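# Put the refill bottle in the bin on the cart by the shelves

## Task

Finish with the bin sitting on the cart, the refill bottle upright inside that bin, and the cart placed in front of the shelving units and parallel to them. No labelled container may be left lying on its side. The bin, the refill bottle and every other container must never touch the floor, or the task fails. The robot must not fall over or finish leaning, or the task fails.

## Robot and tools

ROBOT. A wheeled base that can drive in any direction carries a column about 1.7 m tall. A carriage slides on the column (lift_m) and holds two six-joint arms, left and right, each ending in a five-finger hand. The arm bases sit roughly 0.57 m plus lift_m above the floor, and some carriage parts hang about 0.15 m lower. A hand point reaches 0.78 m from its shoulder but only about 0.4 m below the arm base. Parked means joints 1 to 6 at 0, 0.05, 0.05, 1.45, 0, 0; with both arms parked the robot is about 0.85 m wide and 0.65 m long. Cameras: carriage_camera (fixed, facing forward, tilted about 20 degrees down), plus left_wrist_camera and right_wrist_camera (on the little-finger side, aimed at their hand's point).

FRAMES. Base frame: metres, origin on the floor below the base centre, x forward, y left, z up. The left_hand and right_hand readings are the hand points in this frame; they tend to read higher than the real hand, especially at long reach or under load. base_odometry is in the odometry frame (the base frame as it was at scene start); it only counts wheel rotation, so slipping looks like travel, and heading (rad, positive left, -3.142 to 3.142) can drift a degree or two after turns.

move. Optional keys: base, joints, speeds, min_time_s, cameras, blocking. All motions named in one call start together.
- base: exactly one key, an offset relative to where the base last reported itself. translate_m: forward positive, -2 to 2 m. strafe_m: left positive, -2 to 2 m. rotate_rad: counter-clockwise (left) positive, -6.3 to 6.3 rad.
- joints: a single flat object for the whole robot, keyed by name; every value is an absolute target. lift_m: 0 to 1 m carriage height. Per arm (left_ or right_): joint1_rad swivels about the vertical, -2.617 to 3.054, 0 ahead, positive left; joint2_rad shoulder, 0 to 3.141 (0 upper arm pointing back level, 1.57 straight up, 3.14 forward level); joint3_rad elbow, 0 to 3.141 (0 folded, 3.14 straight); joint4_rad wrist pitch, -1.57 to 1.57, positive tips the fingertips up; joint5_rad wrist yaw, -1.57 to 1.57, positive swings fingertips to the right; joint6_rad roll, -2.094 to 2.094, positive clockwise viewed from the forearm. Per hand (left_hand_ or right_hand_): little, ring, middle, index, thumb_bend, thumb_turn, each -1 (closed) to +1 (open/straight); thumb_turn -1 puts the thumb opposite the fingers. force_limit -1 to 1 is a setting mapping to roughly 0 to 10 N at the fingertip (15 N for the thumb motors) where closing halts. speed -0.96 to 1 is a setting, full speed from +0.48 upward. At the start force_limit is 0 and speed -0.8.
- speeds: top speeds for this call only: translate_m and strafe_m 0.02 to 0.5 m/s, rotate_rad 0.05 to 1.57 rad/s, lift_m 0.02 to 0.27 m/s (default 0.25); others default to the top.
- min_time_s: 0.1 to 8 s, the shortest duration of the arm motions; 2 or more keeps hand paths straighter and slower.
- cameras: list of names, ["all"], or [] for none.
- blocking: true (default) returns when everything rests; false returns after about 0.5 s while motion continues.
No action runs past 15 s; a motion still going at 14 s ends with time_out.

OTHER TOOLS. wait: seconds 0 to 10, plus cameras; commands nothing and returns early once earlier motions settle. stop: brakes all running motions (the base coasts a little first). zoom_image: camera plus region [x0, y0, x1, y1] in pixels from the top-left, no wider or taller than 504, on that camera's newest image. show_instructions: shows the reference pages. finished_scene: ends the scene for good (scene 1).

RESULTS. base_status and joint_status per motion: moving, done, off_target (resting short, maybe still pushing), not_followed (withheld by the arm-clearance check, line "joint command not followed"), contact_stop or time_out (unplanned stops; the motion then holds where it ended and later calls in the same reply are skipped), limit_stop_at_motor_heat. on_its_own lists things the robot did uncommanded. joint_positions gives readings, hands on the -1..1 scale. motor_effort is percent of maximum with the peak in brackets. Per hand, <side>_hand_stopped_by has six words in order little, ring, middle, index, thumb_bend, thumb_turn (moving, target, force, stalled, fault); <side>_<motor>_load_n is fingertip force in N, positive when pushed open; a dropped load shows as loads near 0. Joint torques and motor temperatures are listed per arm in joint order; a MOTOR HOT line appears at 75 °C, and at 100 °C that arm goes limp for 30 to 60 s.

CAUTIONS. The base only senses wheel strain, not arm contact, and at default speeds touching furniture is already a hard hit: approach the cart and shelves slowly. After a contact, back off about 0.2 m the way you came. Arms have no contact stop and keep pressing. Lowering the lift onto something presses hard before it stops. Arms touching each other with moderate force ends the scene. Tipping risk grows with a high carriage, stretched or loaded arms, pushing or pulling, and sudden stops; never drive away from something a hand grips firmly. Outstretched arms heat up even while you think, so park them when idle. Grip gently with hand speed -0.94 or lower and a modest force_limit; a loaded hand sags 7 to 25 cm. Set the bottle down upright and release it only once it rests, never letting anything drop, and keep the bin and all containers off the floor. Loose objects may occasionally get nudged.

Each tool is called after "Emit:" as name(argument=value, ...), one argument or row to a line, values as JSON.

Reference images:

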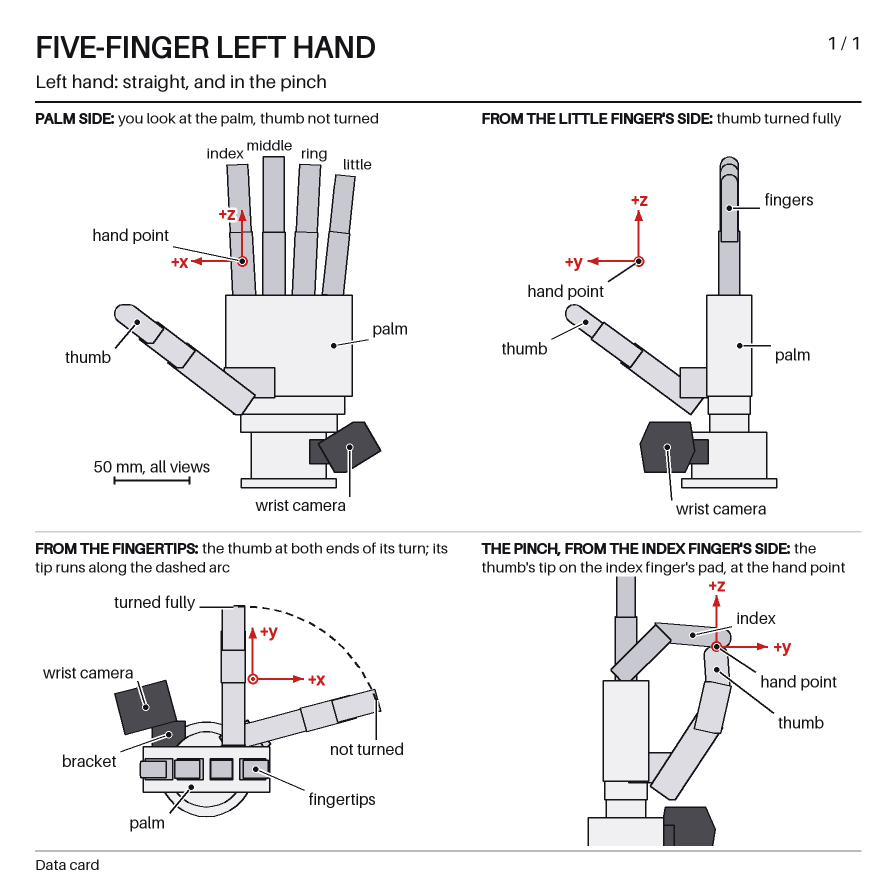

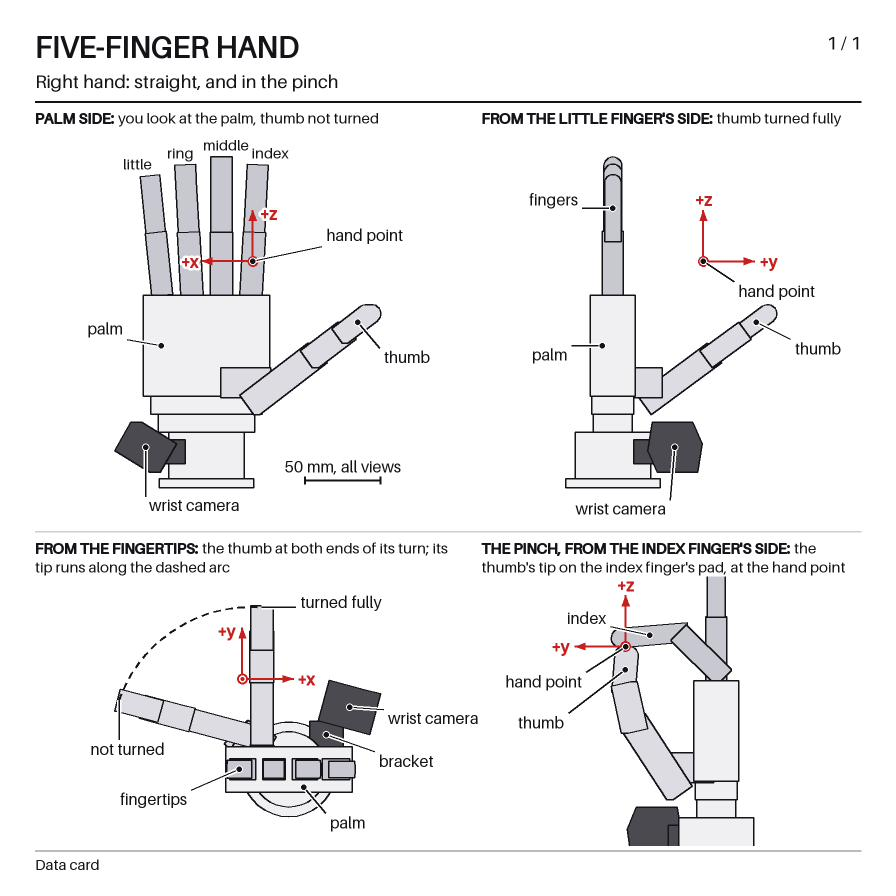

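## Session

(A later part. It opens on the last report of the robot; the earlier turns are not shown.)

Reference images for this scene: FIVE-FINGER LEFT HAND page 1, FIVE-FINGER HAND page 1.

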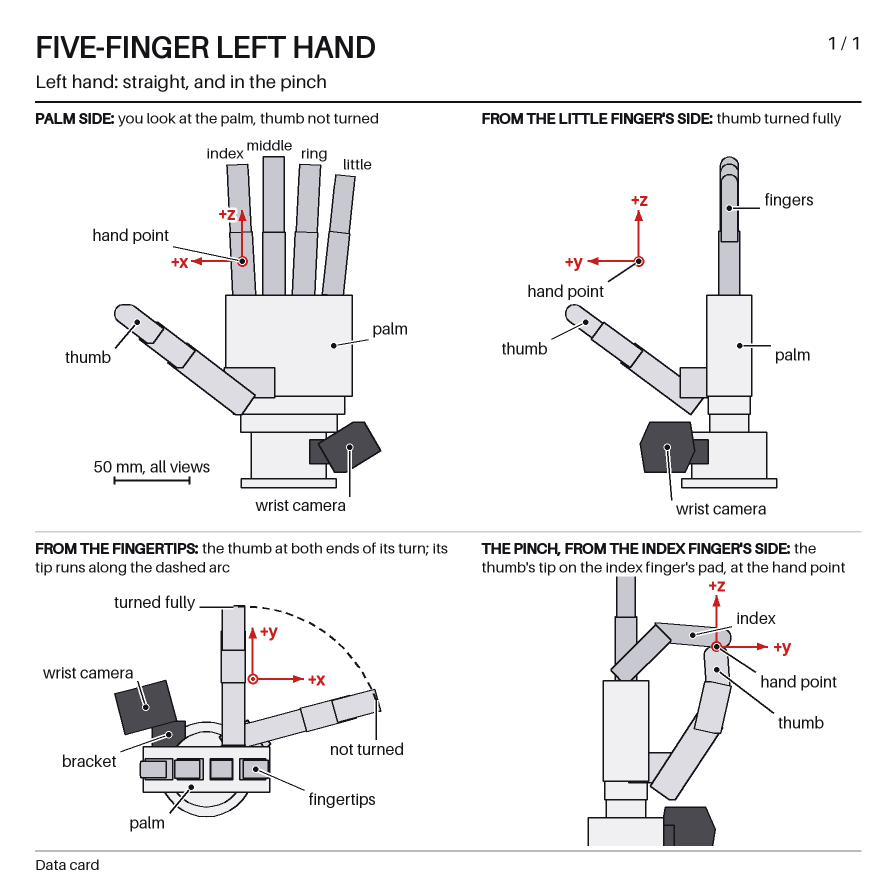

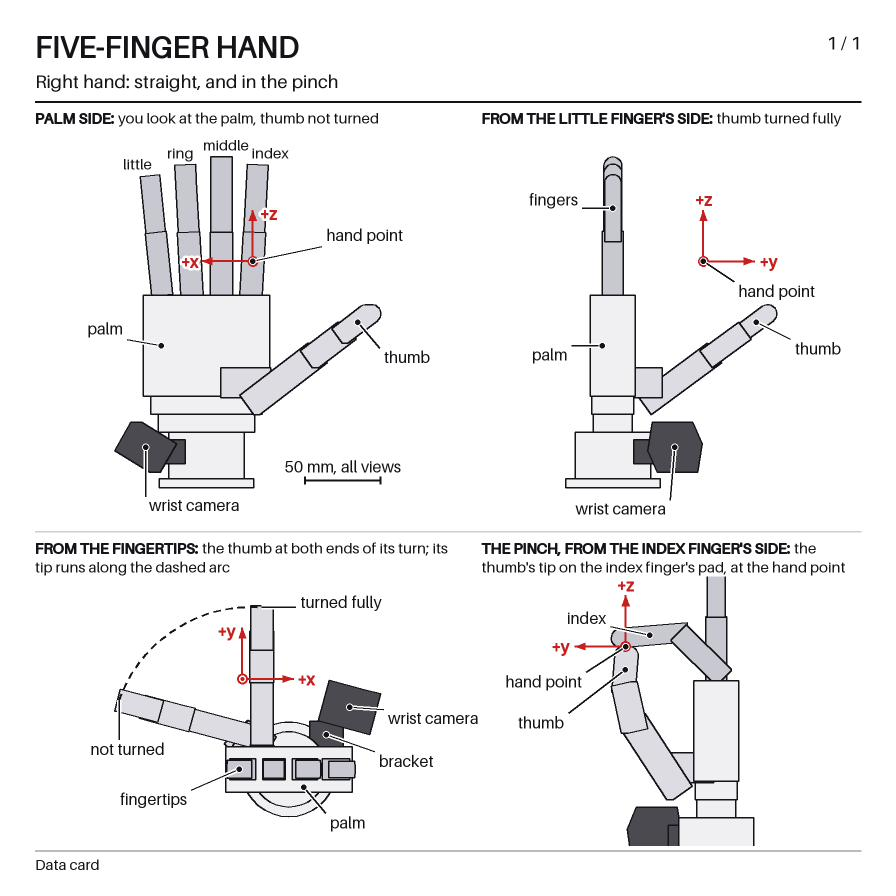

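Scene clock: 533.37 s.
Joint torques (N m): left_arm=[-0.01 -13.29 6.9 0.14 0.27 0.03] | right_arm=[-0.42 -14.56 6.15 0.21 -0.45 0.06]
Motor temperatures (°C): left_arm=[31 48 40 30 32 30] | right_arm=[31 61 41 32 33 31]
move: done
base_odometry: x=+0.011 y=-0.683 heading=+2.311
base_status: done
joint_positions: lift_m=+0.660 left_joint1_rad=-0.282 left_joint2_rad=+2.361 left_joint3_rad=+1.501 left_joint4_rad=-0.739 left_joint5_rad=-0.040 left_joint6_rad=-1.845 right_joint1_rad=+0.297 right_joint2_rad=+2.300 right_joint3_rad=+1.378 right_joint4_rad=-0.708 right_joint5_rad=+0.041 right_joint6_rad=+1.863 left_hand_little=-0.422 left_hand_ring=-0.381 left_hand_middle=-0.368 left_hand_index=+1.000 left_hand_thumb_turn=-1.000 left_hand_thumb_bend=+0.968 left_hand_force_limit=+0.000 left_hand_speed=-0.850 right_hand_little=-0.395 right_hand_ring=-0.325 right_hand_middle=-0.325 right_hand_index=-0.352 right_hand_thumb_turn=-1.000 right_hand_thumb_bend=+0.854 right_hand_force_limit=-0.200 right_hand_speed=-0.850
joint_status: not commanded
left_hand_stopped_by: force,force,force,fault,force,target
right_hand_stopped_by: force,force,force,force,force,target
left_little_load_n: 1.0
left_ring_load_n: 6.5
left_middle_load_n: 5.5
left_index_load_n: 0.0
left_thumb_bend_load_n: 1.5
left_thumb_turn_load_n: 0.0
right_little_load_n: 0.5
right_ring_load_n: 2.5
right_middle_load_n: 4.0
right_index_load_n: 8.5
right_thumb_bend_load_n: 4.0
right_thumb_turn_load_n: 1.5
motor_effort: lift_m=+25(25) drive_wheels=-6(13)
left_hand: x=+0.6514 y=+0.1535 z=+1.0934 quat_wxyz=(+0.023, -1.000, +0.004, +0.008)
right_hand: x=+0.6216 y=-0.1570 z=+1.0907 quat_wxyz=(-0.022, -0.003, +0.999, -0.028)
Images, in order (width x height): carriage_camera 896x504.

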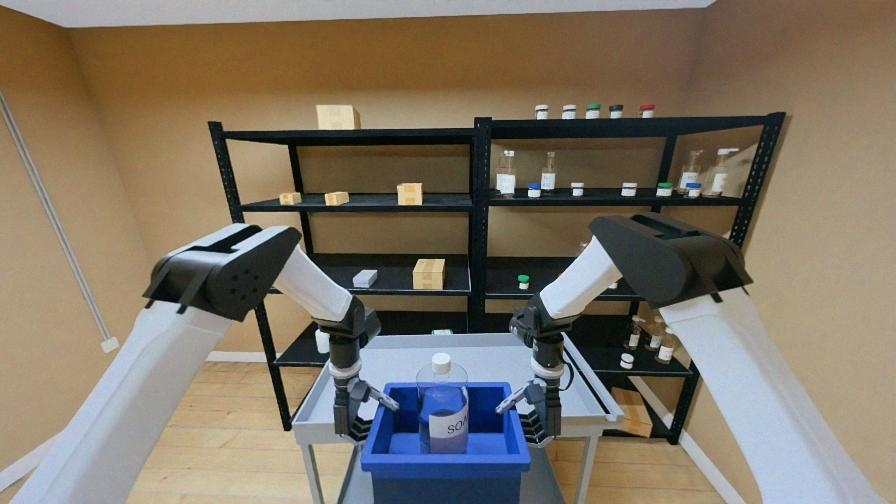

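Emit:
move(
  base={"translate_m": 0.44},
  speeds={"translate_m": 0.12},
  cameras=["carriage_camera"],
)

Emit:
zoom_image(
  camera="carriage_camera",
  region=[200, 280, 700, 504],
)

Scene clock: 540.67 s.
Joint torques (N m): left_arm=[0.16 -13.16 6.86 0.16 0.27 0.03] | right_arm=[-0.46 -14.54 6.06 0.16 -0.46 0.05]
Motor temperatures (°C): left_arm=[31 50 40 30 32 30] | right_arm=[31 62 41 32 33 31]
move: done
base_odometry: x=-0.285 y=-0.358 heading=+2.310
base_status: done
joint_positions: lift_m=+0.660 left_joint1_rad=-0.282 left_joint2_rad=+2.361 left_joint3_rad=+1.501 left_joint4_rad=-0.738 left_joint5_rad=-0.040 left_joint6_rad=-1.845 right_joint1_rad=+0.297 right_joint2_rad=+2.300 right_joint3_rad=+1.378 right_joint4_rad=-0.707 right_joint5_rad=+0.041 right_joint6_rad=+1.864 left_hand_little=-0.422 left_hand_ring=-0.381 left_hand_middle=-0.368 left_hand_index=+1.000 left_hand_thumb_turn=-1.000 left_hand_thumb_bend=+0.968 left_hand_force_limit=+0.000 left_hand_speed=-0.850 right_hand_little=-0.395 right_hand_ring=-0.325 right_hand_middle=-0.325 right_hand_index=-0.352 right_hand_thumb_turn=-1.000 right_hand_thumb_bend=+0.854 right_hand_force_limit=-0.200 right_hand_speed=-0.850
joint_status: not commanded
left_hand_stopped_by: force,force,force,fault,force,target
right_hand_stopped_by: force,force,force,force,force,target
left_little_load_n: 1.0
left_ring_load_n: 6.5
left_middle_load_n: 5.5
left_index_load_n: 0.5
left_thumb_bend_load_n: 2.0
left_thumb_turn_load_n: 0.0
right_little_load_n: 0.5
right_ring_load_n: 2.5
right_middle_load_n: 4.0
right_index_load_n: 8.5
right_thumb_bend_load_n: 4.0
right_thumb_turn_load_n: 1.5
motor_effort: lift_m=+25(25) drive_wheels=-6(11)
left_hand: x=+0.6516 y=+0.1535 z=+1.0934 quat_wxyz=(+0.023, -1.000, +0.004, +0.007)
right_hand: x=+0.6219 y=-0.1569 z=+1.0907 quat_wxyz=(-0.022, -0.002, +0.999, -0.028)
Images, in order (width x height): carriage_camera 896x504.

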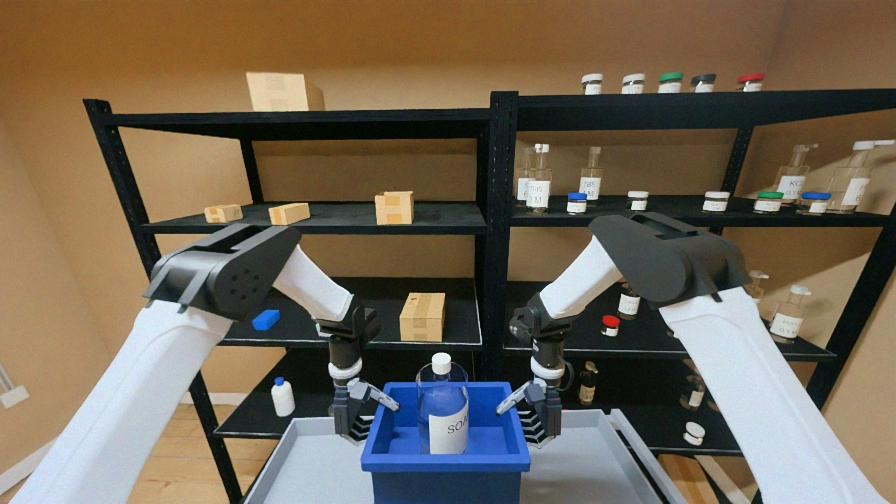

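Scaled by 1.008 from the camera's image (finer frame: 1280x720).

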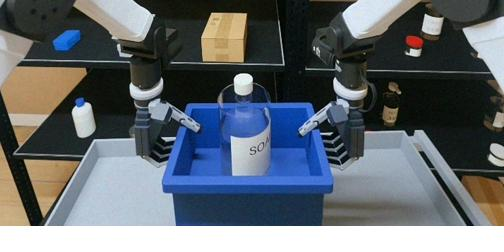

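Emit:
move(
  joints={"lift_m": 0.49},
  speeds={"lift_m": 0.07},
  cameras=["carriage_camera"],
)

Emit:
zoom_image(
  camera="carriage_camera",
  region=[200, 280, 700, 504],
)

Scene clock: 544.73 s.
Joint torques (N m): left_arm=[0.13 -13.78 6.89 0.18 0.25 0.03] | right_arm=[-0.49 -15.02 6.04 0.19 -0.45 0.06]
Motor temperatures (°C): left_arm=[31 50 40 30 32 30] | right_arm=[31 62 41 32 33 31]
move: done
base_odometry: x=-0.285 y=-0.358 heading=+2.310
base_status: not commanded
joint_positions: lift_m=+0.490 left_joint1_rad=-0.282 left_joint2_rad=+2.367 left_joint3_rad=+1.501 left_joint4_rad=-0.738 left_joint5_rad=-0.039 left_joint6_rad=-1.845 right_joint1_rad=+0.297 right_joint2_rad=+2.305 right_joint3_rad=+1.378 right_joint4_rad=-0.706 right_joint5_rad=+0.041 right_joint6_rad=+1.864 left_hand_little=-0.422 left_hand_ring=-0.381 left_hand_middle=-0.368 left_hand_index=+1.000 left_hand_thumb_turn=-1.000 left_hand_thumb_bend=+0.968 left_hand_force_limit=+0.000 left_hand_speed=-0.850 right_hand_little=-0.395 right_hand_ring=-0.325 right_hand_middle=-0.325 right_hand_index=-0.352 right_hand_thumb_turn=-1.000 right_hand_thumb_bend=+0.854 right_hand_force_limit=-0.200 right_hand_speed=-0.850
joint_status: all done
left_hand_stopped_by: force,force,force,fault,force,target
right_hand_stopped_by: force,force,force,force,force,target
left_little_load_n: 1.0
left_ring_load_n: 6.5
left_middle_load_n: 5.5
left_index_load_n: 0.0
left_thumb_bend_load_n: 2.0
left_thumb_turn_load_n: 0.0
right_little_load_n: 0.5
right_ring_load_n: 2.5
right_middle_load_n: 4.0
right_index_load_n: 8.0
right_thumb_bend_load_n: 4.0
right_thumb_turn_load_n: 1.0
motor_effort: lift_m=+25(26) drive_wheels=-5(6)
left_hand: x=+0.6502 y=+0.1538 z=+0.9209 quat_wxyz=(+0.024, -1.000, +0.004, +0.010)
right_hand: x=+0.6210 y=-0.1572 z=+0.9187 quat_wxyz=(-0.024, -0.002, +0.999, -0.029)
Images, in order (width x height): carriage_camera 896x504.

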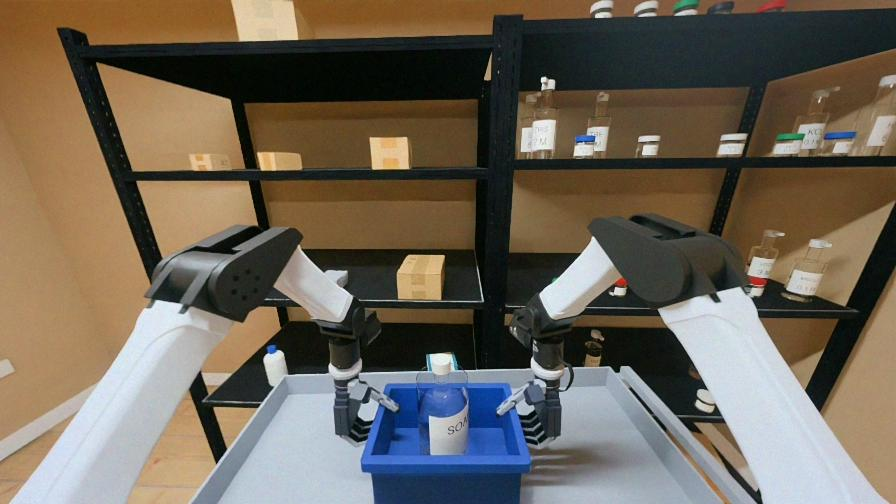

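Scaled by 1.008 from the camera's image (finer frame: 1280x720).

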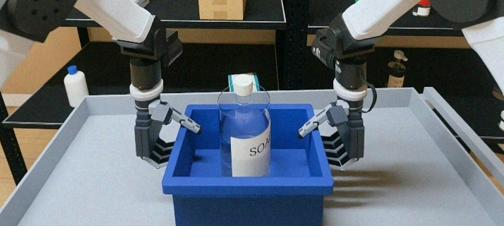

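Emit:
move(
  joints={"lift_m": 0.465},
  speeds={"lift_m": 0.025},
)

Emit:
move(
  joints={"lift_m": 0.455},
  speeds={"lift_m": 0.02},
  cameras=["carriage_camera"],
)

Scene clock: 546.60 s.
Joint torques (N m): left_arm=[0.13 -13.81 6.8 0.16 0.26 0.06] | right_arm=[-0.47 -15.06 6.01 0.17 -0.45 0.08]
Motor temperatures (°C): left_arm=[31 50 40 30 32 30] | right_arm=[31 63 41 32 33 31]
move: done
base_odometry: x=-0.285 y=-0.358 heading=+2.310
base_status: not commanded
joint_positions: lift_m=+0.465 left_joint1_rad=-0.282 left_joint2_rad=+2.367 left_joint3_rad=+1.501 left_joint4_rad=-0.738 left_joint5_rad=-0.039 left_joint6_rad=-1.845 right_joint1_rad=+0.297 right_joint2_rad=+2.305 right_joint3_rad=+1.378 right_joint4_rad=-0.706 right_joint5_rad=+0.041 right_joint6_rad=+1.864 left_hand_little=-0.422 left_hand_ring=-0.381 left_hand_middle=-0.368 left_hand_index=+1.000 left_hand_thumb_turn=-1.000 left_hand_thumb_bend=+0.968 left_hand_force_limit=+0.000 left_hand_speed=-0.850 right_hand_little=-0.395 right_hand_ring=-0.325 right_hand_middle=-0.325 right_hand_index=-0.352 right_hand_thumb_turn=-1.000 right_hand_thumb_bend=+0.854 right_hand_force_limit=-0.200 right_hand_speed=-0.850
joint_status: all done
left_hand_stopped_by: force,force,force,fault,force,target
right_hand_stopped_by: force,force,force,force,force,target
left_little_load_n: 1.0
left_ring_load_n: 6.0
left_middle_load_n: 5.0
left_index_load_n: 0.0
left_thumb_bend_load_n: 1.5
left_thumb_turn_load_n: 0.0
right_little_load_n: 0.0
right_ring_load_n: 2.5
right_middle_load_n: 4.0
right_index_load_n: 8.5
right_thumb_bend_load_n: 4.0
right_thumb_turn_load_n: 1.5
motor_effort: lift_m=+24(26) drive_wheels=+1(5)
left_hand: x=+0.6501 y=+0.1537 z=+0.8960 quat_wxyz=(+0.023, -1.000, +0.004, +0.011)
right_hand: x=+0.6210 y=-0.1572 z=+0.8939 quat_wxyz=(-0.024, -0.002, +0.999, -0.029)
pictures: none

Scene clock: 547.37 s.
Joint torques (N m): left_arm=[0.08 -13.83 6.98 0.12 0.25 0.03] | right_arm=[-0.42 -15.05 6.06 0.16 -0.46 0.06]
Motor temperatures (°C): left_arm=[31 50 40 30 32 30] | right_arm=[31 63 41 32 33 31]
move: done
base_odometry: x=-0.285 y=-0.358 heading=+2.310
base_status: not commanded
joint_positions: lift_m=+0.455 left_joint1_rad=-0.282 left_joint2_rad=+2.367 left_joint3_rad=+1.501 left_joint4_rad=-0.737 left_joint5_rad=-0.039 left_joint6_rad=-1.845 right_joint1_rad=+0.297 right_joint2_rad=+2.306 right_joint3_rad=+1.378 right_joint4_rad=-0.705 right_joint5_rad=+0.041 right_joint6_rad=+1.864 left_hand_little=-0.422 left_hand_ring=-0.381 left_hand_middle=-0.368 left_hand_index=+1.000 left_hand_thumb_turn=-1.000 left_hand_thumb_bend=+0.968 left_hand_force_limit=+0.000 left_hand_speed=-0.850 right_hand_little=-0.395 right_hand_ring=-0.325 right_hand_middle=-0.325 right_hand_index=-0.352 right_hand_thumb_turn=-1.000 right_hand_thumb_bend=+0.854 right_hand_force_limit=-0.200 right_hand_speed=-0.850
joint_status: all done
left_hand_stopped_by: force,force,force,fault,force,target
right_hand_stopped_by: force,force,force,force,force,target
left_little_load_n: 1.0
left_ring_load_n: 6.0
left_middle_load_n: 5.5
left_index_load_n: 0.0
left_thumb_bend_load_n: 1.5
left_thumb_turn_load_n: 0.0
right_little_load_n: 0.0
right_ring_load_n: 2.5
right_middle_load_n: 4.0
right_index_load_n: 8.5
right_thumb_bend_load_n: 4.0
right_thumb_turn_load_n: 1.5
motor_effort: lift_m=+24(25) drive_wheels=+1(5)
left_hand: x=+0.6503 y=+0.1537 z=+0.8858 quat_wxyz=(+0.023, -1.000, +0.004, +0.010)
right_hand: x=+0.6210 y=-0.1572 z=+0.8836 quat_wxyz=(-0.024, -0.002, +0.999, -0.029)
Images, in order (width x height): carriage_camera 896x504.

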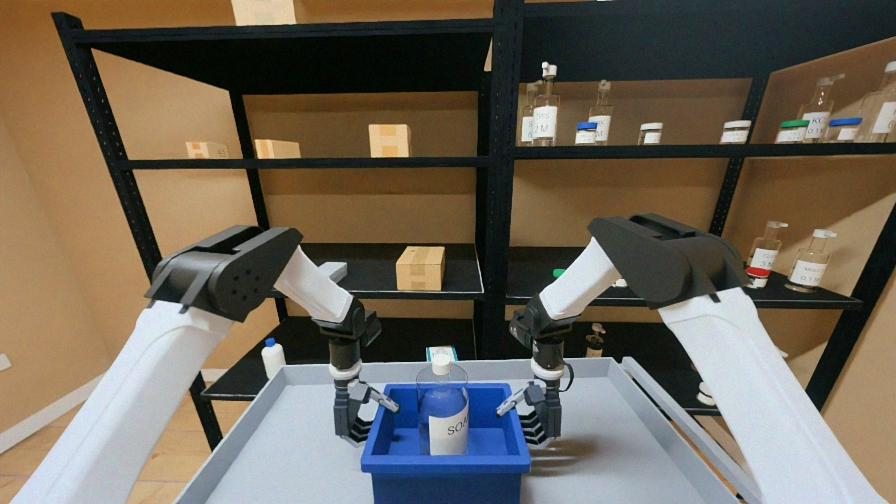

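Emit:
move(
  joints={"lift_m": 0.445},
  speeds={"lift_m": 0.02},
)

Emit:
move(
  joints={"lift_m": 0.438},
  speeds={"lift_m": 0.02},
  cameras=["carriage_camera"],
)

Scene clock: 548.73 s.
Joint torques (N m): left_arm=[0.17 -13.89 6.98 0.15 0.25 0] | right_arm=[-0.4 -15.19 6.09 0.18 -0.43 0.06]
Motor temperatures (°C): left_arm=[31 50 40 30 32 30] | right_arm=[31 63 41 32 33 31]
move: done
base_odometry: x=-0.285 y=-0.358 heading=+2.310
base_status: not commanded
joint_positions: lift_m=+0.445 left_joint1_rad=-0.282 left_joint2_rad=+2.367 left_joint3_rad=+1.501 left_joint4_rad=-0.737 left_joint5_rad=-0.038 left_joint6_rad=-1.845 right_joint1_rad=+0.297 right_joint2_rad=+2.306 right_joint3_rad=+1.378 right_joint4_rad=-0.705 right_joint5_rad=+0.041 right_joint6_rad=+1.864 left_hand_little=-0.422 left_hand_ring=-0.381 left_hand_middle=-0.368 left_hand_index=+1.000 left_hand_thumb_turn=-1.000 left_hand_thumb_bend=+0.968 left_hand_force_limit=+0.000 left_hand_speed=-0.850 right_hand_little=-0.395 right_hand_ring=-0.325 right_hand_middle=-0.325 right_hand_index=-0.352 right_hand_thumb_turn=-1.000 right_hand_thumb_bend=+0.854 right_hand_force_limit=-0.200 right_hand_speed=-0.850
joint_status: all done
left_hand_stopped_by: force,force,force,fault,force,target
right_hand_stopped_by: force,force,force,force,force,target
left_little_load_n: 1.5
left_ring_load_n: 6.0
left_middle_load_n: 5.0
left_index_load_n: 0.0
left_thumb_bend_load_n: 2.0
left_thumb_turn_load_n: -0.5
right_little_load_n: 0.5
right_ring_load_n: 3.0
right_middle_load_n: 4.0
right_index_load_n: 8.5
right_thumb_bend_load_n: 4.0
right_thumb_turn_load_n: 0.5
motor_effort: lift_m=+24(25) drive_wheels=+1(5)
left_hand: x=+0.6502 y=+0.1535 z=+0.8759 quat_wxyz=(+0.023, -1.000, +0.004, +0.010)
right_hand: x=+0.6209 y=-0.1572 z=+0.8735 quat_wxyz=(-0.024, -0.002, +0.999, -0.029)
pictures: none

Scene clock: 549.37 s.
Joint torques (N m): left_arm=[0.12 -13.71 6.87 0.24 0.1 -0.11] | right_arm=[-0.49 -15.05 6.12 0.19 -0.53 0.15]
Motor temperatures (°C): left_arm=[31 50 40 30 32 30] | right_arm=[31 63 41 32 33 31]
move: done
base_odometry: x=-0.285 y=-0.358 heading=+2.310
base_status: not commanded
joint_positions: lift_m=+0.438 left_joint1_rad=-0.282 left_joint2_rad=+2.366 left_joint3_rad=+1.501 left_joint4_rad=-0.747 left_joint5_rad=-0.022 left_joint6_rad=-1.831 right_joint1_rad=+0.297 right_joint2_rad=+2.306 right_joint3_rad=+1.378 right_joint4_rad=-0.705 right_joint5_rad=+0.049 right_joint6_rad=+1.854 left_hand_little=-0.422 left_hand_ring=-0.381 left_hand_middle=-0.368 left_hand_index=+1.000 left_hand_thumb_turn=-1.000 left_hand_thumb_bend=+0.968 left_hand_force_limit=+0.000 left_hand_speed=-0.850 right_hand_little=-0.395 right_hand_ring=-0.325 right_hand_middle=-0.325 right_hand_index=-0.352 right_hand_thumb_turn=-1.000 right_hand_thumb_bend=+0.854 right_hand_force_limit=-0.200 right_hand_speed=-0.850
joint_status: all done
left_hand_stopped_by: force,force,force,fault,force,target
right_hand_stopped_by: force,force,force,force,force,target
left_little_load_n: 2.5
left_ring_load_n: 5.5
left_middle_load_n: 2.5
left_index_load_n: 0.0
left_thumb_bend_load_n: 4.0
left_thumb_turn_load_n: -2.0
right_little_load_n: 2.5
right_ring_load_n: 4.5
right_middle_load_n: 3.5
right_index_load_n: 4.5
right_thumb_bend_load_n: 4.5
right_thumb_turn_load_n: -0.5
motor_effort: lift_m=+23(24) drive_wheels=+1(5)
left_hand: x=+0.6462 y=+0.1507 z=+0.8701 quat_wxyz=(+0.016, -1.000, +0.011, +0.017)
right_hand: x=+0.6207 y=-0.1582 z=+0.8663 quat_wxyz=(-0.023, -0.008, +0.999, -0.032)
Images, in order (width x height): carriage_camera 896x504.

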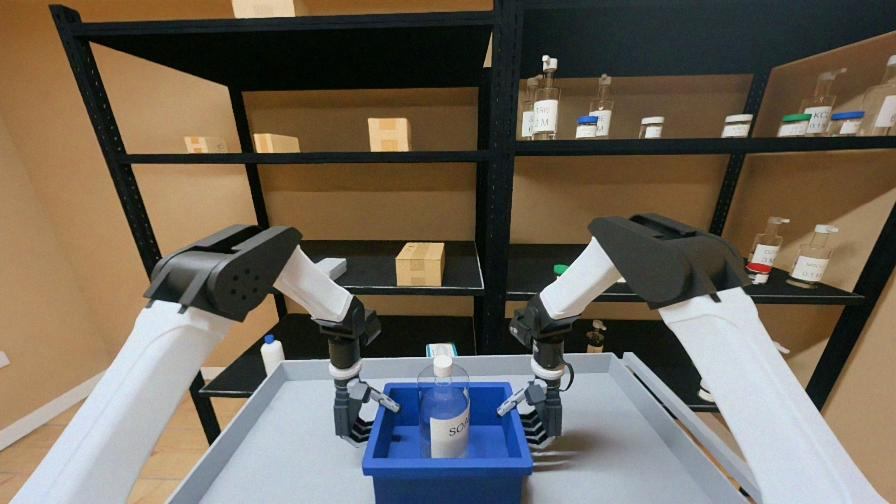

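Emit:
zoom_image(
  camera="carriage_camera",
  region=[300, 350, 600, 504],
)

Emit:
move(
  cameras=["left_wrist_camera", "right_wrist_camera"],
)

Scaled by 1.680 from the camera's image (finer frame: 1280x720).

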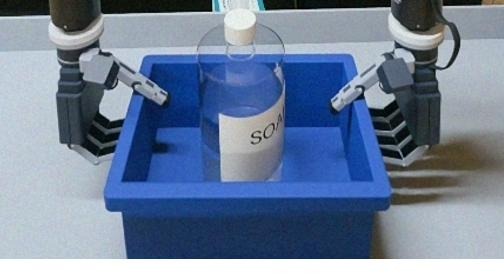

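Scene clock: 551.43 s.
Joint torques (N m): left_arm=[0.14 -13.7 6.83 0.24 0.11 -0.11] | right_arm=[-0.43 -15.08 6.09 0.16 -0.53 0.14]
Motor temperatures (°C): left_arm=[31 51 40 30 32 30] | right_arm=[31 63 41 32 33 31]
base_odometry: x=-0.285 y=-0.358 heading=+2.310
base_status: not commanded
joint_positions: lift_m=+0.438 left_joint1_rad=-0.282 left_joint2_rad=+2.366 left_joint3_rad=+1.501 left_joint4_rad=-0.747 left_joint5_rad=-0.022 left_joint6_rad=-1.831 right_joint1_rad=+0.297 right_joint2_rad=+2.306 right_joint3_rad=+1.378 right_joint4_rad=-0.705 right_joint5_rad=+0.049 right_joint6_rad=+1.854 left_hand_little=-0.422 left_hand_ring=-0.381 left_hand_middle=-0.368 left_hand_index=+1.000 left_hand_thumb_turn=-1.000 left_hand_thumb_bend=+0.968 left_hand_force_limit=+0.000 left_hand_speed=-0.850 right_hand_little=-0.395 right_hand_ring=-0.325 right_hand_middle=-0.325 right_hand_index=-0.352 right_hand_thumb_turn=-1.000 right_hand_thumb_bend=+0.854 right_hand_force_limit=-0.200 right_hand_speed=-0.850
joint_status: all done
left_hand_stopped_by: force,force,force,fault,force,target
right_hand_stopped_by: force,force,force,force,force,target
left_little_load_n: 2.5
left_ring_load_n: 5.5
left_middle_load_n: 2.5
left_index_load_n: 0.0
left_thumb_bend_load_n: 4.0
left_thumb_turn_load_n: -2.0
right_little_load_n: 3.0
right_ring_load_n: 4.5
right_middle_load_n: 3.5
right_index_load_n: 4.5
right_thumb_bend_load_n: 4.5
right_thumb_turn_load_n: -1.0
motor_effort: lift_m=+23(24) drive_wheels=+2(5)
left_hand: x=+0.6462 y=+0.1507 z=+0.8701 quat_wxyz=(+0.016, -1.000, +0.011, +0.017) (m; base frame)
right_hand: x=+0.6207 y=-0.1582 z=+0.8663 quat_wxyz=(-0.023, -0.008, +0.999, -0.032) (m; base frame)
pictures: left_wrist_camera, right_wrist_camera
Images, in order (width x height): left_wrist_camera 896x504, right_wrist_camera 896x504.

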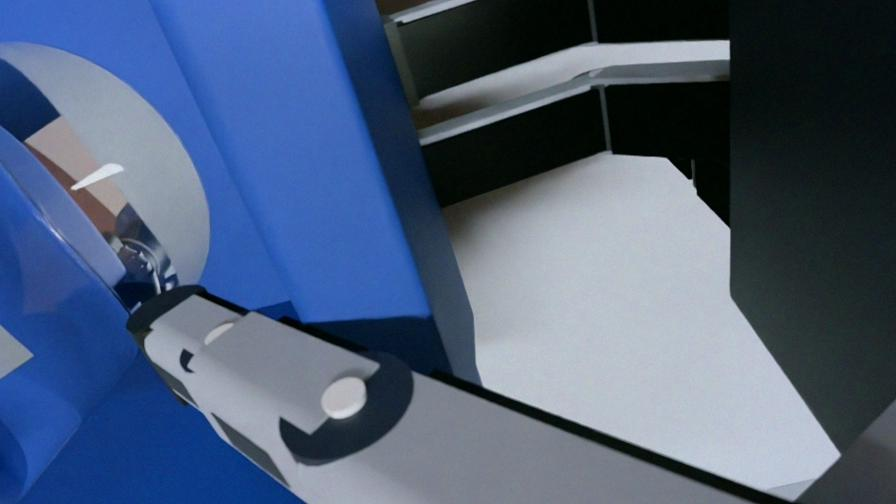

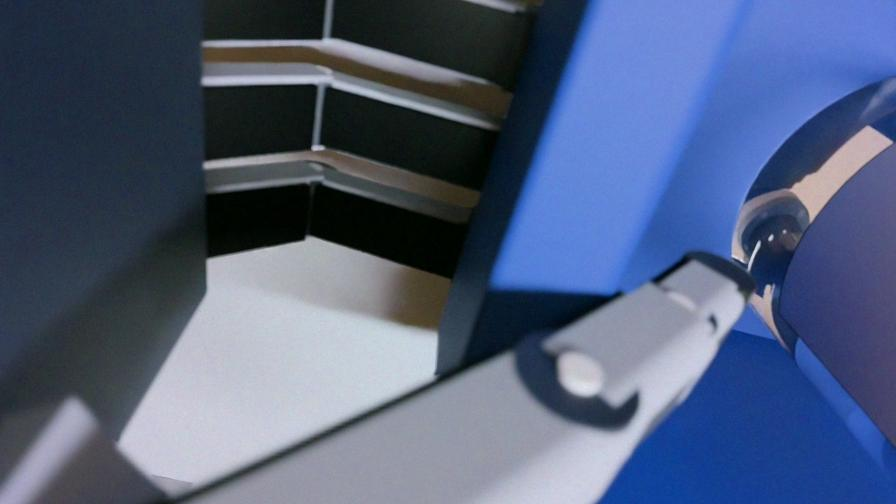

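Emit:
move(
  joints={"lift_m": 0.434},
  speeds={"lift_m": 0.02},
)

Emit:
move(
  joints={"lift_m": 0.43},
  speeds={"lift_m": 0.02},
  cameras=["carriage_camera"],
)

Emit:
zoom_image(
  camera="carriage_camera",
  region=[300, 350, 600, 504],
)

Scene clock: 552.47 s.
Joint torques (N m): left_arm=[0.14 -13.18 6.87 0.28 0.09 -0.16] | right_arm=[-0.49 -15.12 6.11 0.19 -0.53 0.23]
Motor temperatures (°C): left_arm=[31 51 40 30 32 30] | right_arm=[31 64 41 32 33 31]
move: done
base_odometry: x=-0.285 y=-0.358 heading=+2.310
base_status: not commanded
joint_positions: lift_m=+0.434 left_joint1_rad=-0.282 left_joint2_rad=+2.360 left_joint3_rad=+1.501 left_joint4_rad=-0.749 left_joint5_rad=-0.020 left_joint6_rad=-1.825 right_joint1_rad=+0.297 right_joint2_rad=+2.306 right_joint3_rad=+1.378 right_joint4_rad=-0.707 right_joint5_rad=+0.047 right_joint6_rad=+1.846 left_hand_little=-0.422 left_hand_ring=-0.381 left_hand_middle=-0.368 left_hand_index=+1.000 left_hand_thumb_turn=-1.000 left_hand_thumb_bend=+0.968 left_hand_force_limit=+0.000 left_hand_speed=-0.850 right_hand_little=-0.395 right_hand_ring=-0.325 right_hand_middle=-0.325 right_hand_index=-0.353 right_hand_thumb_turn=-1.000 right_hand_thumb_bend=+0.854 right_hand_force_limit=-0.200 right_hand_speed=-0.850
joint_status: all done
left_hand_stopped_by: force,force,force,fault,force,target
right_hand_stopped_by: force,force,force,force,force,target
left_little_load_n: 3.0
left_ring_load_n: 6.5
left_middle_load_n: 2.5
left_index_load_n: 0.0
left_thumb_bend_load_n: 4.0
left_thumb_turn_load_n: -2.5
right_little_load_n: 2.5
right_ring_load_n: 4.0
right_middle_load_n: 2.0
right_index_load_n: 1.0
right_thumb_bend_load_n: 7.0
right_thumb_turn_load_n: -1.0
motor_effort: lift_m=+22(22) drive_wheels=+1(2)
left_hand: x=+0.6465 y=+0.1500 z=+0.8687 quat_wxyz=(+0.015, -1.000, +0.014, +0.015)
right_hand: x=+0.6197 y=-0.1580 z=+0.8626 quat_wxyz=(-0.024, -0.011, +0.999, -0.032)
pictures: none

Scene clock: 552.93 s.
Joint torques (N m): left_arm=[0.14 -12.36 6.93 0.34 0.09 -0.16] | right_arm=[-0.28 -14.16 6.16 0.27 -0.49 0.24]
Motor temperatures (°C): left_arm=[31 51 40 30 32 30] | right_arm=[31 64 41 32 33 31]
move: done
base_odometry: x=-0.285 y=-0.358 heading=+2.310
base_status: not commanded
joint_positions: lift_m=+0.430 left_joint1_rad=-0.282 left_joint2_rad=+2.351 left_joint3_rad=+1.501 left_joint4_rad=-0.754 left_joint5_rad=-0.019 left_joint6_rad=-1.824 right_joint1_rad=+0.295 right_joint2_rad=+2.298 right_joint3_rad=+1.378 right_joint4_rad=-0.712 right_joint5_rad=+0.046 right_joint6_rad=+1.843 left_hand_little=-0.422 left_hand_ring=-0.381 left_hand_middle=-0.368 left_hand_index=+1.000 left_hand_thumb_turn=-1.000 left_hand_thumb_bend=+0.968 left_hand_force_limit=+0.000 left_hand_speed=-0.850 right_hand_little=-0.395 right_hand_ring=-0.325 right_hand_middle=-0.325 right_hand_index=-0.353 right_hand_thumb_turn=-1.000 right_hand_thumb_bend=+0.854 right_hand_force_limit=-0.200 right_hand_speed=-0.850
joint_status: all done
left_hand_stopped_by: force,force,force,fault,force,target
right_hand_stopped_by: force,force,force,force,force,target
left_little_load_n: 2.5
left_ring_load_n: 6.5
left_middle_load_n: 2.0
left_index_load_n: 0.0
left_thumb_bend_load_n: 4.5
left_thumb_turn_load_n: -2.0
right_little_load_n: 1.5
right_ring_load_n: 4.0
right_middle_load_n: 1.5
right_index_load_n: 1.0
right_thumb_bend_load_n: 7.0
right_thumb_turn_load_n: -0.5
motor_effort: lift_m=+21(22) drive_wheels=+1(2)
left_hand: x=+0.6471 y=+0.1496 z=+0.8684 quat_wxyz=(+0.014, -1.000, +0.015, +0.014)
right_hand: x=+0.6205 y=-0.1579 z=+0.8620 quat_wxyz=(-0.023, -0.012, +0.999, -0.031)
Images, in order (width x height): carriage_camera 896x504.

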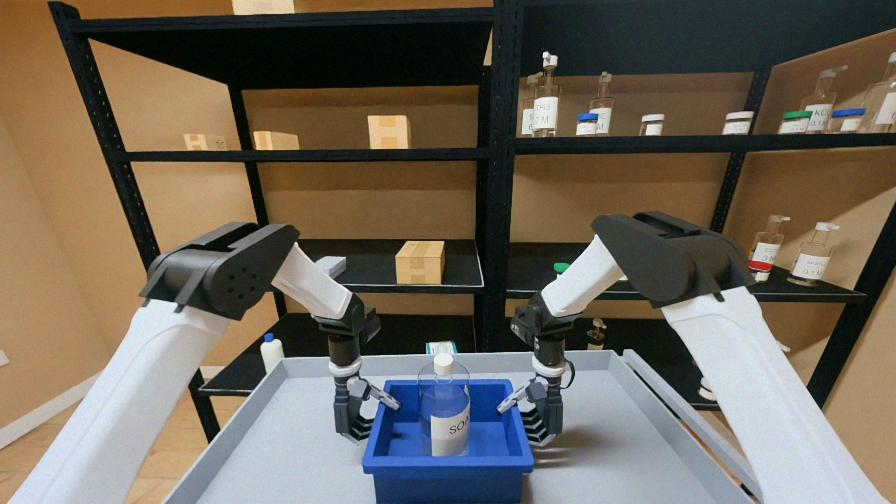

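Scaled by 1.680 from the camera's image (finer frame: 1280x720).

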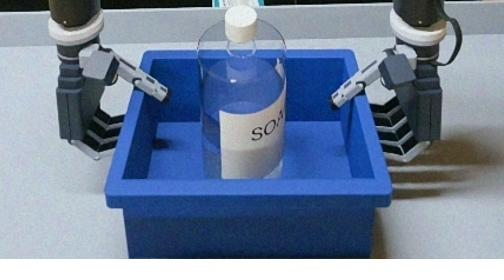

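Emit:
move(
  joints={"left_hand_thumb_bend": 1.0, "right_hand_thumb_bend": 1.0, "left_hand_speed": -0.8, "right_hand_speed": -0.8},
)

Scene clock: 555.30 s.
Joint torques (N m): left_arm=[0.14 -12.37 6.93 0.33 0.08 -0.16] | right_arm=[-0.14 -14.27 6.15 0.25 -0.49 0.21]
Motor temperatures (°C): left_arm=[31 51 40 30 32 30] | right_arm=[31 63 41 31 33 31]
move: done
base_odometry: x=-0.285 y=-0.358 heading=+2.310
base_status: not commanded
joint_positions: lift_m=+0.430 left_joint1_rad=-0.282 left_joint2_rad=+2.351 left_joint3_rad=+1.501 left_joint4_rad=-0.754 left_joint5_rad=-0.019 left_joint6_rad=-1.824 right_joint1_rad=+0.294 right_joint2_rad=+2.298 right_joint3_rad=+1.378 right_joint4_rad=-0.712 right_joint5_rad=+0.044 right_joint6_rad=+1.848 left_hand_little=-0.422 left_hand_ring=-0.381 left_hand_middle=-0.368 left_hand_index=+1.000 left_hand_thumb_turn=-1.000 left_hand_thumb_bend=+1.000 left_hand_force_limit=+0.000 left_hand_speed=-0.800 right_hand_little=-0.395 right_hand_ring=-0.325 right_hand_middle=-0.325 right_hand_index=-0.353 right_hand_thumb_turn=-1.000 right_hand_thumb_bend=+1.000 right_hand_force_limit=-0.200 right_hand_speed=-0.800
joint_status: all done
left_hand_stopped_by: force,force,force,fault,target,target
right_hand_stopped_by: force,force,force,force,target,target
left_little_load_n: 2.5
left_ring_load_n: 6.0
left_middle_load_n: 2.0
left_index_load_n: 0.0
left_thumb_bend_load_n: 0.5
left_thumb_turn_load_n: -2.5
right_little_load_n: 0.0
right_ring_load_n: 2.0
right_middle_load_n: 0.0
right_index_load_n: 0.0
right_thumb_bend_load_n: 0.0
right_thumb_turn_load_n: 0.0
motor_effort: lift_m=+21(21) drive_wheels=+1(2)
left_hand: x=+0.6471 y=+0.1496 z=+0.8684 quat_wxyz=(+0.014, -1.000, +0.015, +0.014)
right_hand: x=+0.6209 y=-0.1584 z=+0.8621 quat_wxyz=(-0.023, -0.009, +0.999, -0.030)
pictures: none

Emit:
move(
  joints={"lift_m": 0.425},
  speeds={"lift_m": 0.02},
)

Scene clock: 557.77 s.
Joint torques (N m): left_arm=[0.13 -11.41 6.97 0.4 0.07 -0.16] | right_arm=[0.12 -13.87 6.09 0.31 -0.42 0.19]
Motor temperatures (°C): left_arm=[31 50 40 30 32 30] | right_arm=[31 63 41 31 33 31]
move: done
base_odometry: x=-0.285 y=-0.358 heading=+2.310
base_status: not commanded
joint_positions: lift_m=+0.425 left_joint1_rad=-0.282 left_joint2_rad=+2.340 left_joint3_rad=+1.501 left_joint4_rad=-0.762 left_joint5_rad=-0.018 left_joint6_rad=-1.824 right_joint1_rad=+0.291 right_joint2_rad=+2.294 right_joint3_rad=+1.378 right_joint4_rad=-0.717 right_joint5_rad=+0.036 right_joint6_rad=+1.850 left_hand_little=-0.422 left_hand_ring=-0.381 left_hand_middle=-0.368 left_hand_index=+1.000 left_hand_thumb_turn=-1.000 left_hand_thumb_bend=+1.000 left_hand_force_limit=+0.000 left_hand_speed=-0.800 right_hand_little=-0.395 right_hand_ring=-0.325 right_hand_middle=-0.325 right_hand_index=-0.353 right_hand_thumb_turn=-1.000 right_hand_thumb_bend=+1.000 right_hand_force_limit=-0.200 right_hand_speed=-0.800
joint_status: all done
left_hand_stopped_by: force,force,force,fault,target,target
right_hand_stopped_by: force,force,force,force,target,target
left_little_load_n: 2.0
left_ring_load_n: 5.5
left_middle_load_n: 2.0
left_index_load_n: 0.0
left_thumb_bend_load_n: 0.5
left_thumb_turn_load_n: -2.5
right_little_load_n: 0.0
right_ring_load_n: 0.5
right_middle_load_n: -1.0
right_index_load_n: 0.0
right_thumb_bend_load_n: 0.0
right_thumb_turn_load_n: -0.5
motor_effort: lift_m=+21(22) drive_wheels=+2(2)
left_hand: x=+0.6473 y=+0.1493 z=+0.8681 quat_wxyz=(+0.013, -1.000, +0.015, +0.012)
right_hand: x=+0.6207 y=-0.1583 z=+0.8588 quat_wxyz=(-0.024, -0.006, +0.999, -0.026)
pictures: none

Emit:
move(
  joints={"lift_m": 0.43, "left_hand_little": -0.2, "left_hand_ring": -0.15, "left_hand_middle": -0.15, "left_hand_speed": -0.92},
  speeds={"lift_m": 0.02},
  cameras=["carriage_camera"],
)

Emit:
zoom_image(
  camera="carriage_camera",
  region=[300, 350, 600, 504],
)

Scene clock: 561.73 s.
Joint torques (N m): left_arm=[0.16 -11.43 6.95 0.4 0.01 -0.02] | right_arm=[0.14 -13.93 6.12 0.28 -0.42 0.17]
Motor temperatures (°C): left_arm=[31 50 40 30 32 30] | right_arm=[31 64 41 32 33 31]
move: done
base_odometry: x=-0.285 y=-0.358 heading=+2.310
base_status: not commanded
joint_positions: lift_m=+0.430 left_joint1_rad=-0.282 left_joint2_rad=+2.342 left_joint3_rad=+1.501 left_joint4_rad=-0.759 left_joint5_rad=-0.012 left_joint6_rad=-1.839 right_joint1_rad=+0.291 right_joint2_rad=+2.294 right_joint3_rad=+1.378 right_joint4_rad=-0.715 right_joint5_rad=+0.038 right_joint6_rad=+1.851 left_hand_little=-0.200 left_hand_ring=-0.150 left_hand_middle=-0.150 left_hand_index=+1.000 left_hand_thumb_turn=-1.000 left_hand_thumb_bend=+1.000 left_hand_force_limit=+0.000 left_hand_speed=-0.920 right_hand_little=-0.395 right_hand_ring=-0.325 right_hand_middle=-0.325 right_hand_index=-0.353 right_hand_thumb_turn=-1.000 right_hand_thumb_bend=+1.000 right_hand_force_limit=-0.200 right_hand_speed=-0.800
joint_status: all done
left_hand_stopped_by: target,target,target,fault,target,target
right_hand_stopped_by: force,force,force,force,target,target
left_little_load_n: 0.0
left_ring_load_n: 0.0
left_middle_load_n: 0.0
left_index_load_n: 0.0
left_thumb_bend_load_n: 0.0
left_thumb_turn_load_n: 0.0
right_little_load_n: 1.0
right_ring_load_n: 3.0
right_middle_load_n: 1.0
right_index_load_n: 0.0
right_thumb_bend_load_n: -0.5
right_thumb_turn_load_n: 0.0
motor_effort: lift_m=+24(26) drive_wheels=+2(2)
left_hand: x=+0.6484 y=+0.1483 z=+0.8722 quat_wxyz=(+0.010, -1.000, +0.007, +0.012)
right_hand: x=+0.6213 y=-0.1584 z=+0.8634 quat_wxyz=(-0.023, -0.006, +0.999, -0.027)
Images, in order (width x height): carriage_camera 896x504.

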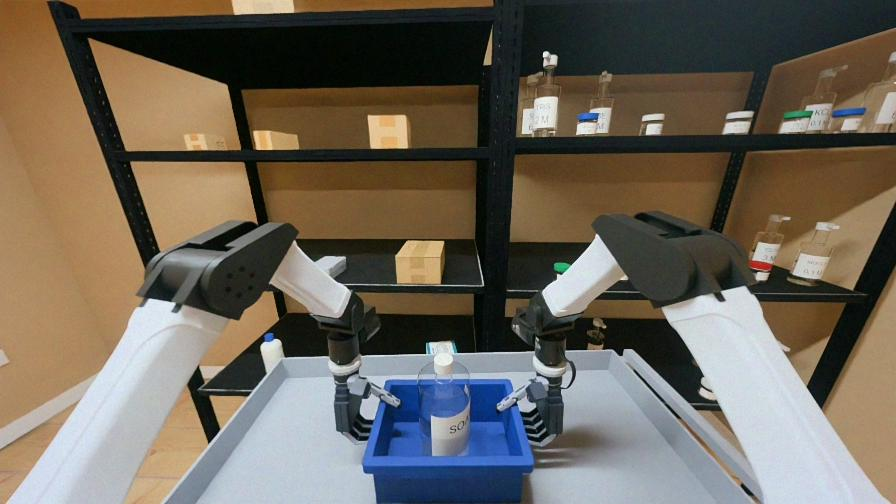

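Scaled by 1.680 from the camera's image (finer frame: 1280x720).

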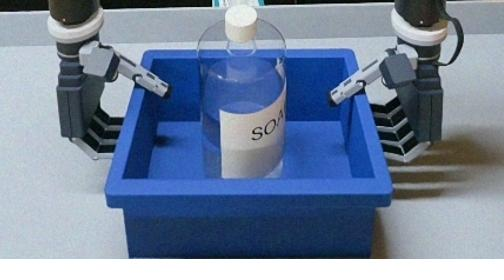

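Emit:
move(
  joints={"right_hand_little": -0.15, "right_hand_ring": -0.1, "right_hand_middle": -0.1, "right_hand_index": -0.1, "right_hand_speed": -0.92, "left_hand_little": 0.0, "left_hand_ring": 0.0, "left_hand_middle": 0.0},
)

Emit:
move(
  joints={"right_hand_little": 1, "right_hand_ring": 1, "right_hand_middle": 1, "right_hand_index": 1, "right_hand_speed": -0.7, "left_hand_little": 1, "left_hand_ring": 1, "left_hand_middle": 1, "left_hand_speed": -0.7},
  cameras=["carriage_camera"],
)

Emit:
zoom_image(
  camera="carriage_camera",
  region=[300, 350, 600, 504],
)

Scene clock: 564.80 s.
Joint torques (N m): left_arm=[0.13 -11.4 6.95 0.39 0.01 -0.03] | right_arm=[0.12 -13.91 6.11 0.29 -0.28 0.15]
Motor temperatures (°C): left_arm=[31 49 40 30 32 30] | right_arm=[31 65 41 31 33 31]
move: done
base_odometry: x=-0.285 y=-0.358 heading=+2.310
base_status: not commanded
joint_positions: lift_m=+0.430 left_joint1_rad=-0.282 left_joint2_rad=+2.342 left_joint3_rad=+1.501 left_joint4_rad=-0.759 left_joint5_rad=-0.011 left_joint6_rad=-1.839 right_joint1_rad=+0.291 right_joint2_rad=+2.294 right_joint3_rad=+1.378 right_joint4_rad=-0.715 right_joint5_rad=+0.023 right_joint6_rad=+1.854 left_hand_little=+0.000 left_hand_ring=+0.000 left_hand_middle=+0.000 left_hand_index=+1.000 left_hand_thumb_turn=-1.000 left_hand_thumb_bend=+1.000 left_hand_force_limit=+0.000 left_hand_speed=-0.920 right_hand_little=-0.150 right_hand_ring=-0.100 right_hand_middle=-0.100 right_hand_index=-0.100 right_hand_thumb_turn=-1.000 right_hand_thumb_bend=+1.000 right_hand_force_limit=-0.200 right_hand_speed=-0.920
joint_status: all done
left_hand_stopped_by: target,target,target,fault,target,target
right_hand_stopped_by: target,target,target,target,target,target
left_little_load_n: 0.0
left_ring_load_n: 0.0
left_middle_load_n: 0.0
left_index_load_n: 0.0
left_thumb_bend_load_n: 0.0
left_thumb_turn_load_n: 0.0
right_little_load_n: 0.0
right_ring_load_n: 0.0
right_middle_load_n: 0.0
right_index_load_n: 0.0
right_thumb_bend_load_n: 0.0
right_thumb_turn_load_n: 0.0
motor_effort: lift_m=+24(24) drive_wheels=+2(2)
left_hand: x=+0.6484 y=+0.1483 z=+0.8722 quat_wxyz=(+0.009, -1.000, +0.007, +0.012)
right_hand: x=+0.6207 y=-0.1558 z=+0.8640 quat_wxyz=(-0.025, -0.004, +0.999, -0.020)
pictures: none

Scene clock: 566.67 s.
Joint torques (N m): left_arm=[0.14 -11.43 6.94 0.39 -0.01 -0.02] | right_arm=[0.13 -13.89 6.12 0.27 -0.18 0.15]
Motor temperatures (°C): left_arm=[31 49 40 30 32 30] | right_arm=[31 65 41 31 33 31]
move: done
base_odometry: x=-0.285 y=-0.358 heading=+2.310
base_status: not commanded
joint_positions: lift_m=+0.430 left_joint1_rad=-0.282 left_joint2_rad=+2.342 left_joint3_rad=+1.501 left_joint4_rad=-0.759 left_joint5_rad=-0.010 left_joint6_rad=-1.840 right_joint1_rad=+0.291 right_joint2_rad=+2.294 right_joint3_rad=+1.378 right_joint4_rad=-0.712 right_joint5_rad=+0.016 right_joint6_rad=+1.854 left_hand_little=+1.000 left_hand_ring=+1.000 left_hand_middle=+1.000 left_hand_index=+1.000 left_hand_thumb_turn=-1.000 left_hand_thumb_bend=+1.000 left_hand_force_limit=+0.000 left_hand_speed=-0.700 right_hand_little=+1.000 right_hand_ring=+1.000 right_hand_middle=+1.000 right_hand_index=+1.000 right_hand_thumb_turn=-1.000 right_hand_thumb_bend=+1.000 right_hand_force_limit=-0.200 right_hand_speed=-0.700
joint_status: all done
left_hand_stopped_by: target,target,target,fault,target,target
right_hand_stopped_by: target,target,target,target,target,target
left_little_load_n: 0.0
left_ring_load_n: 0.0
left_middle_load_n: 0.0
left_index_load_n: 0.0
left_thumb_bend_load_n: 0.0
left_thumb_turn_load_n: 0.0
right_little_load_n: 0.0
right_ring_load_n: 0.0
right_middle_load_n: 0.0
right_index_load_n: 0.0
right_thumb_bend_load_n: 0.0
right_thumb_turn_load_n: 0.0
motor_effort: lift_m=+24(24) drive_wheels=+2(2)
left_hand: x=+0.6484 y=+0.1481 z=+0.8723 quat_wxyz=(+0.009, -1.000, +0.007, +0.012)
right_hand: x=+0.6209 y=-0.1542 z=+0.8644 quat_wxyz=(-0.025, -0.004, +1.000, -0.016)
Images, in order (width x height): carriage_camera 896x504.

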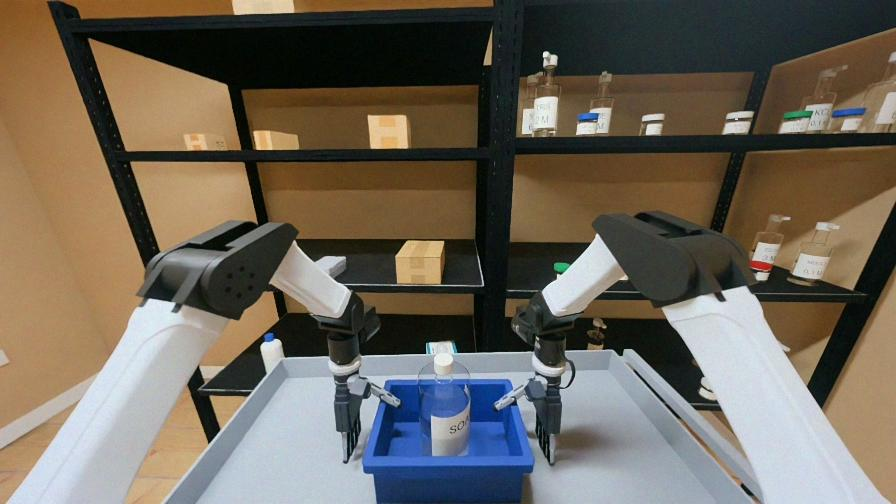

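Scaled by 1.680 from the camera's image (finer frame: 1280x720).

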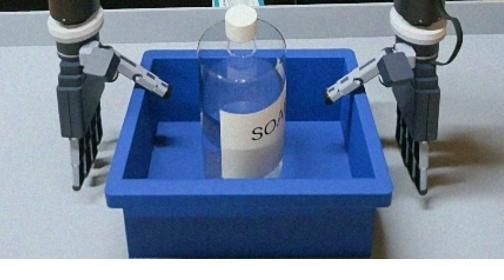

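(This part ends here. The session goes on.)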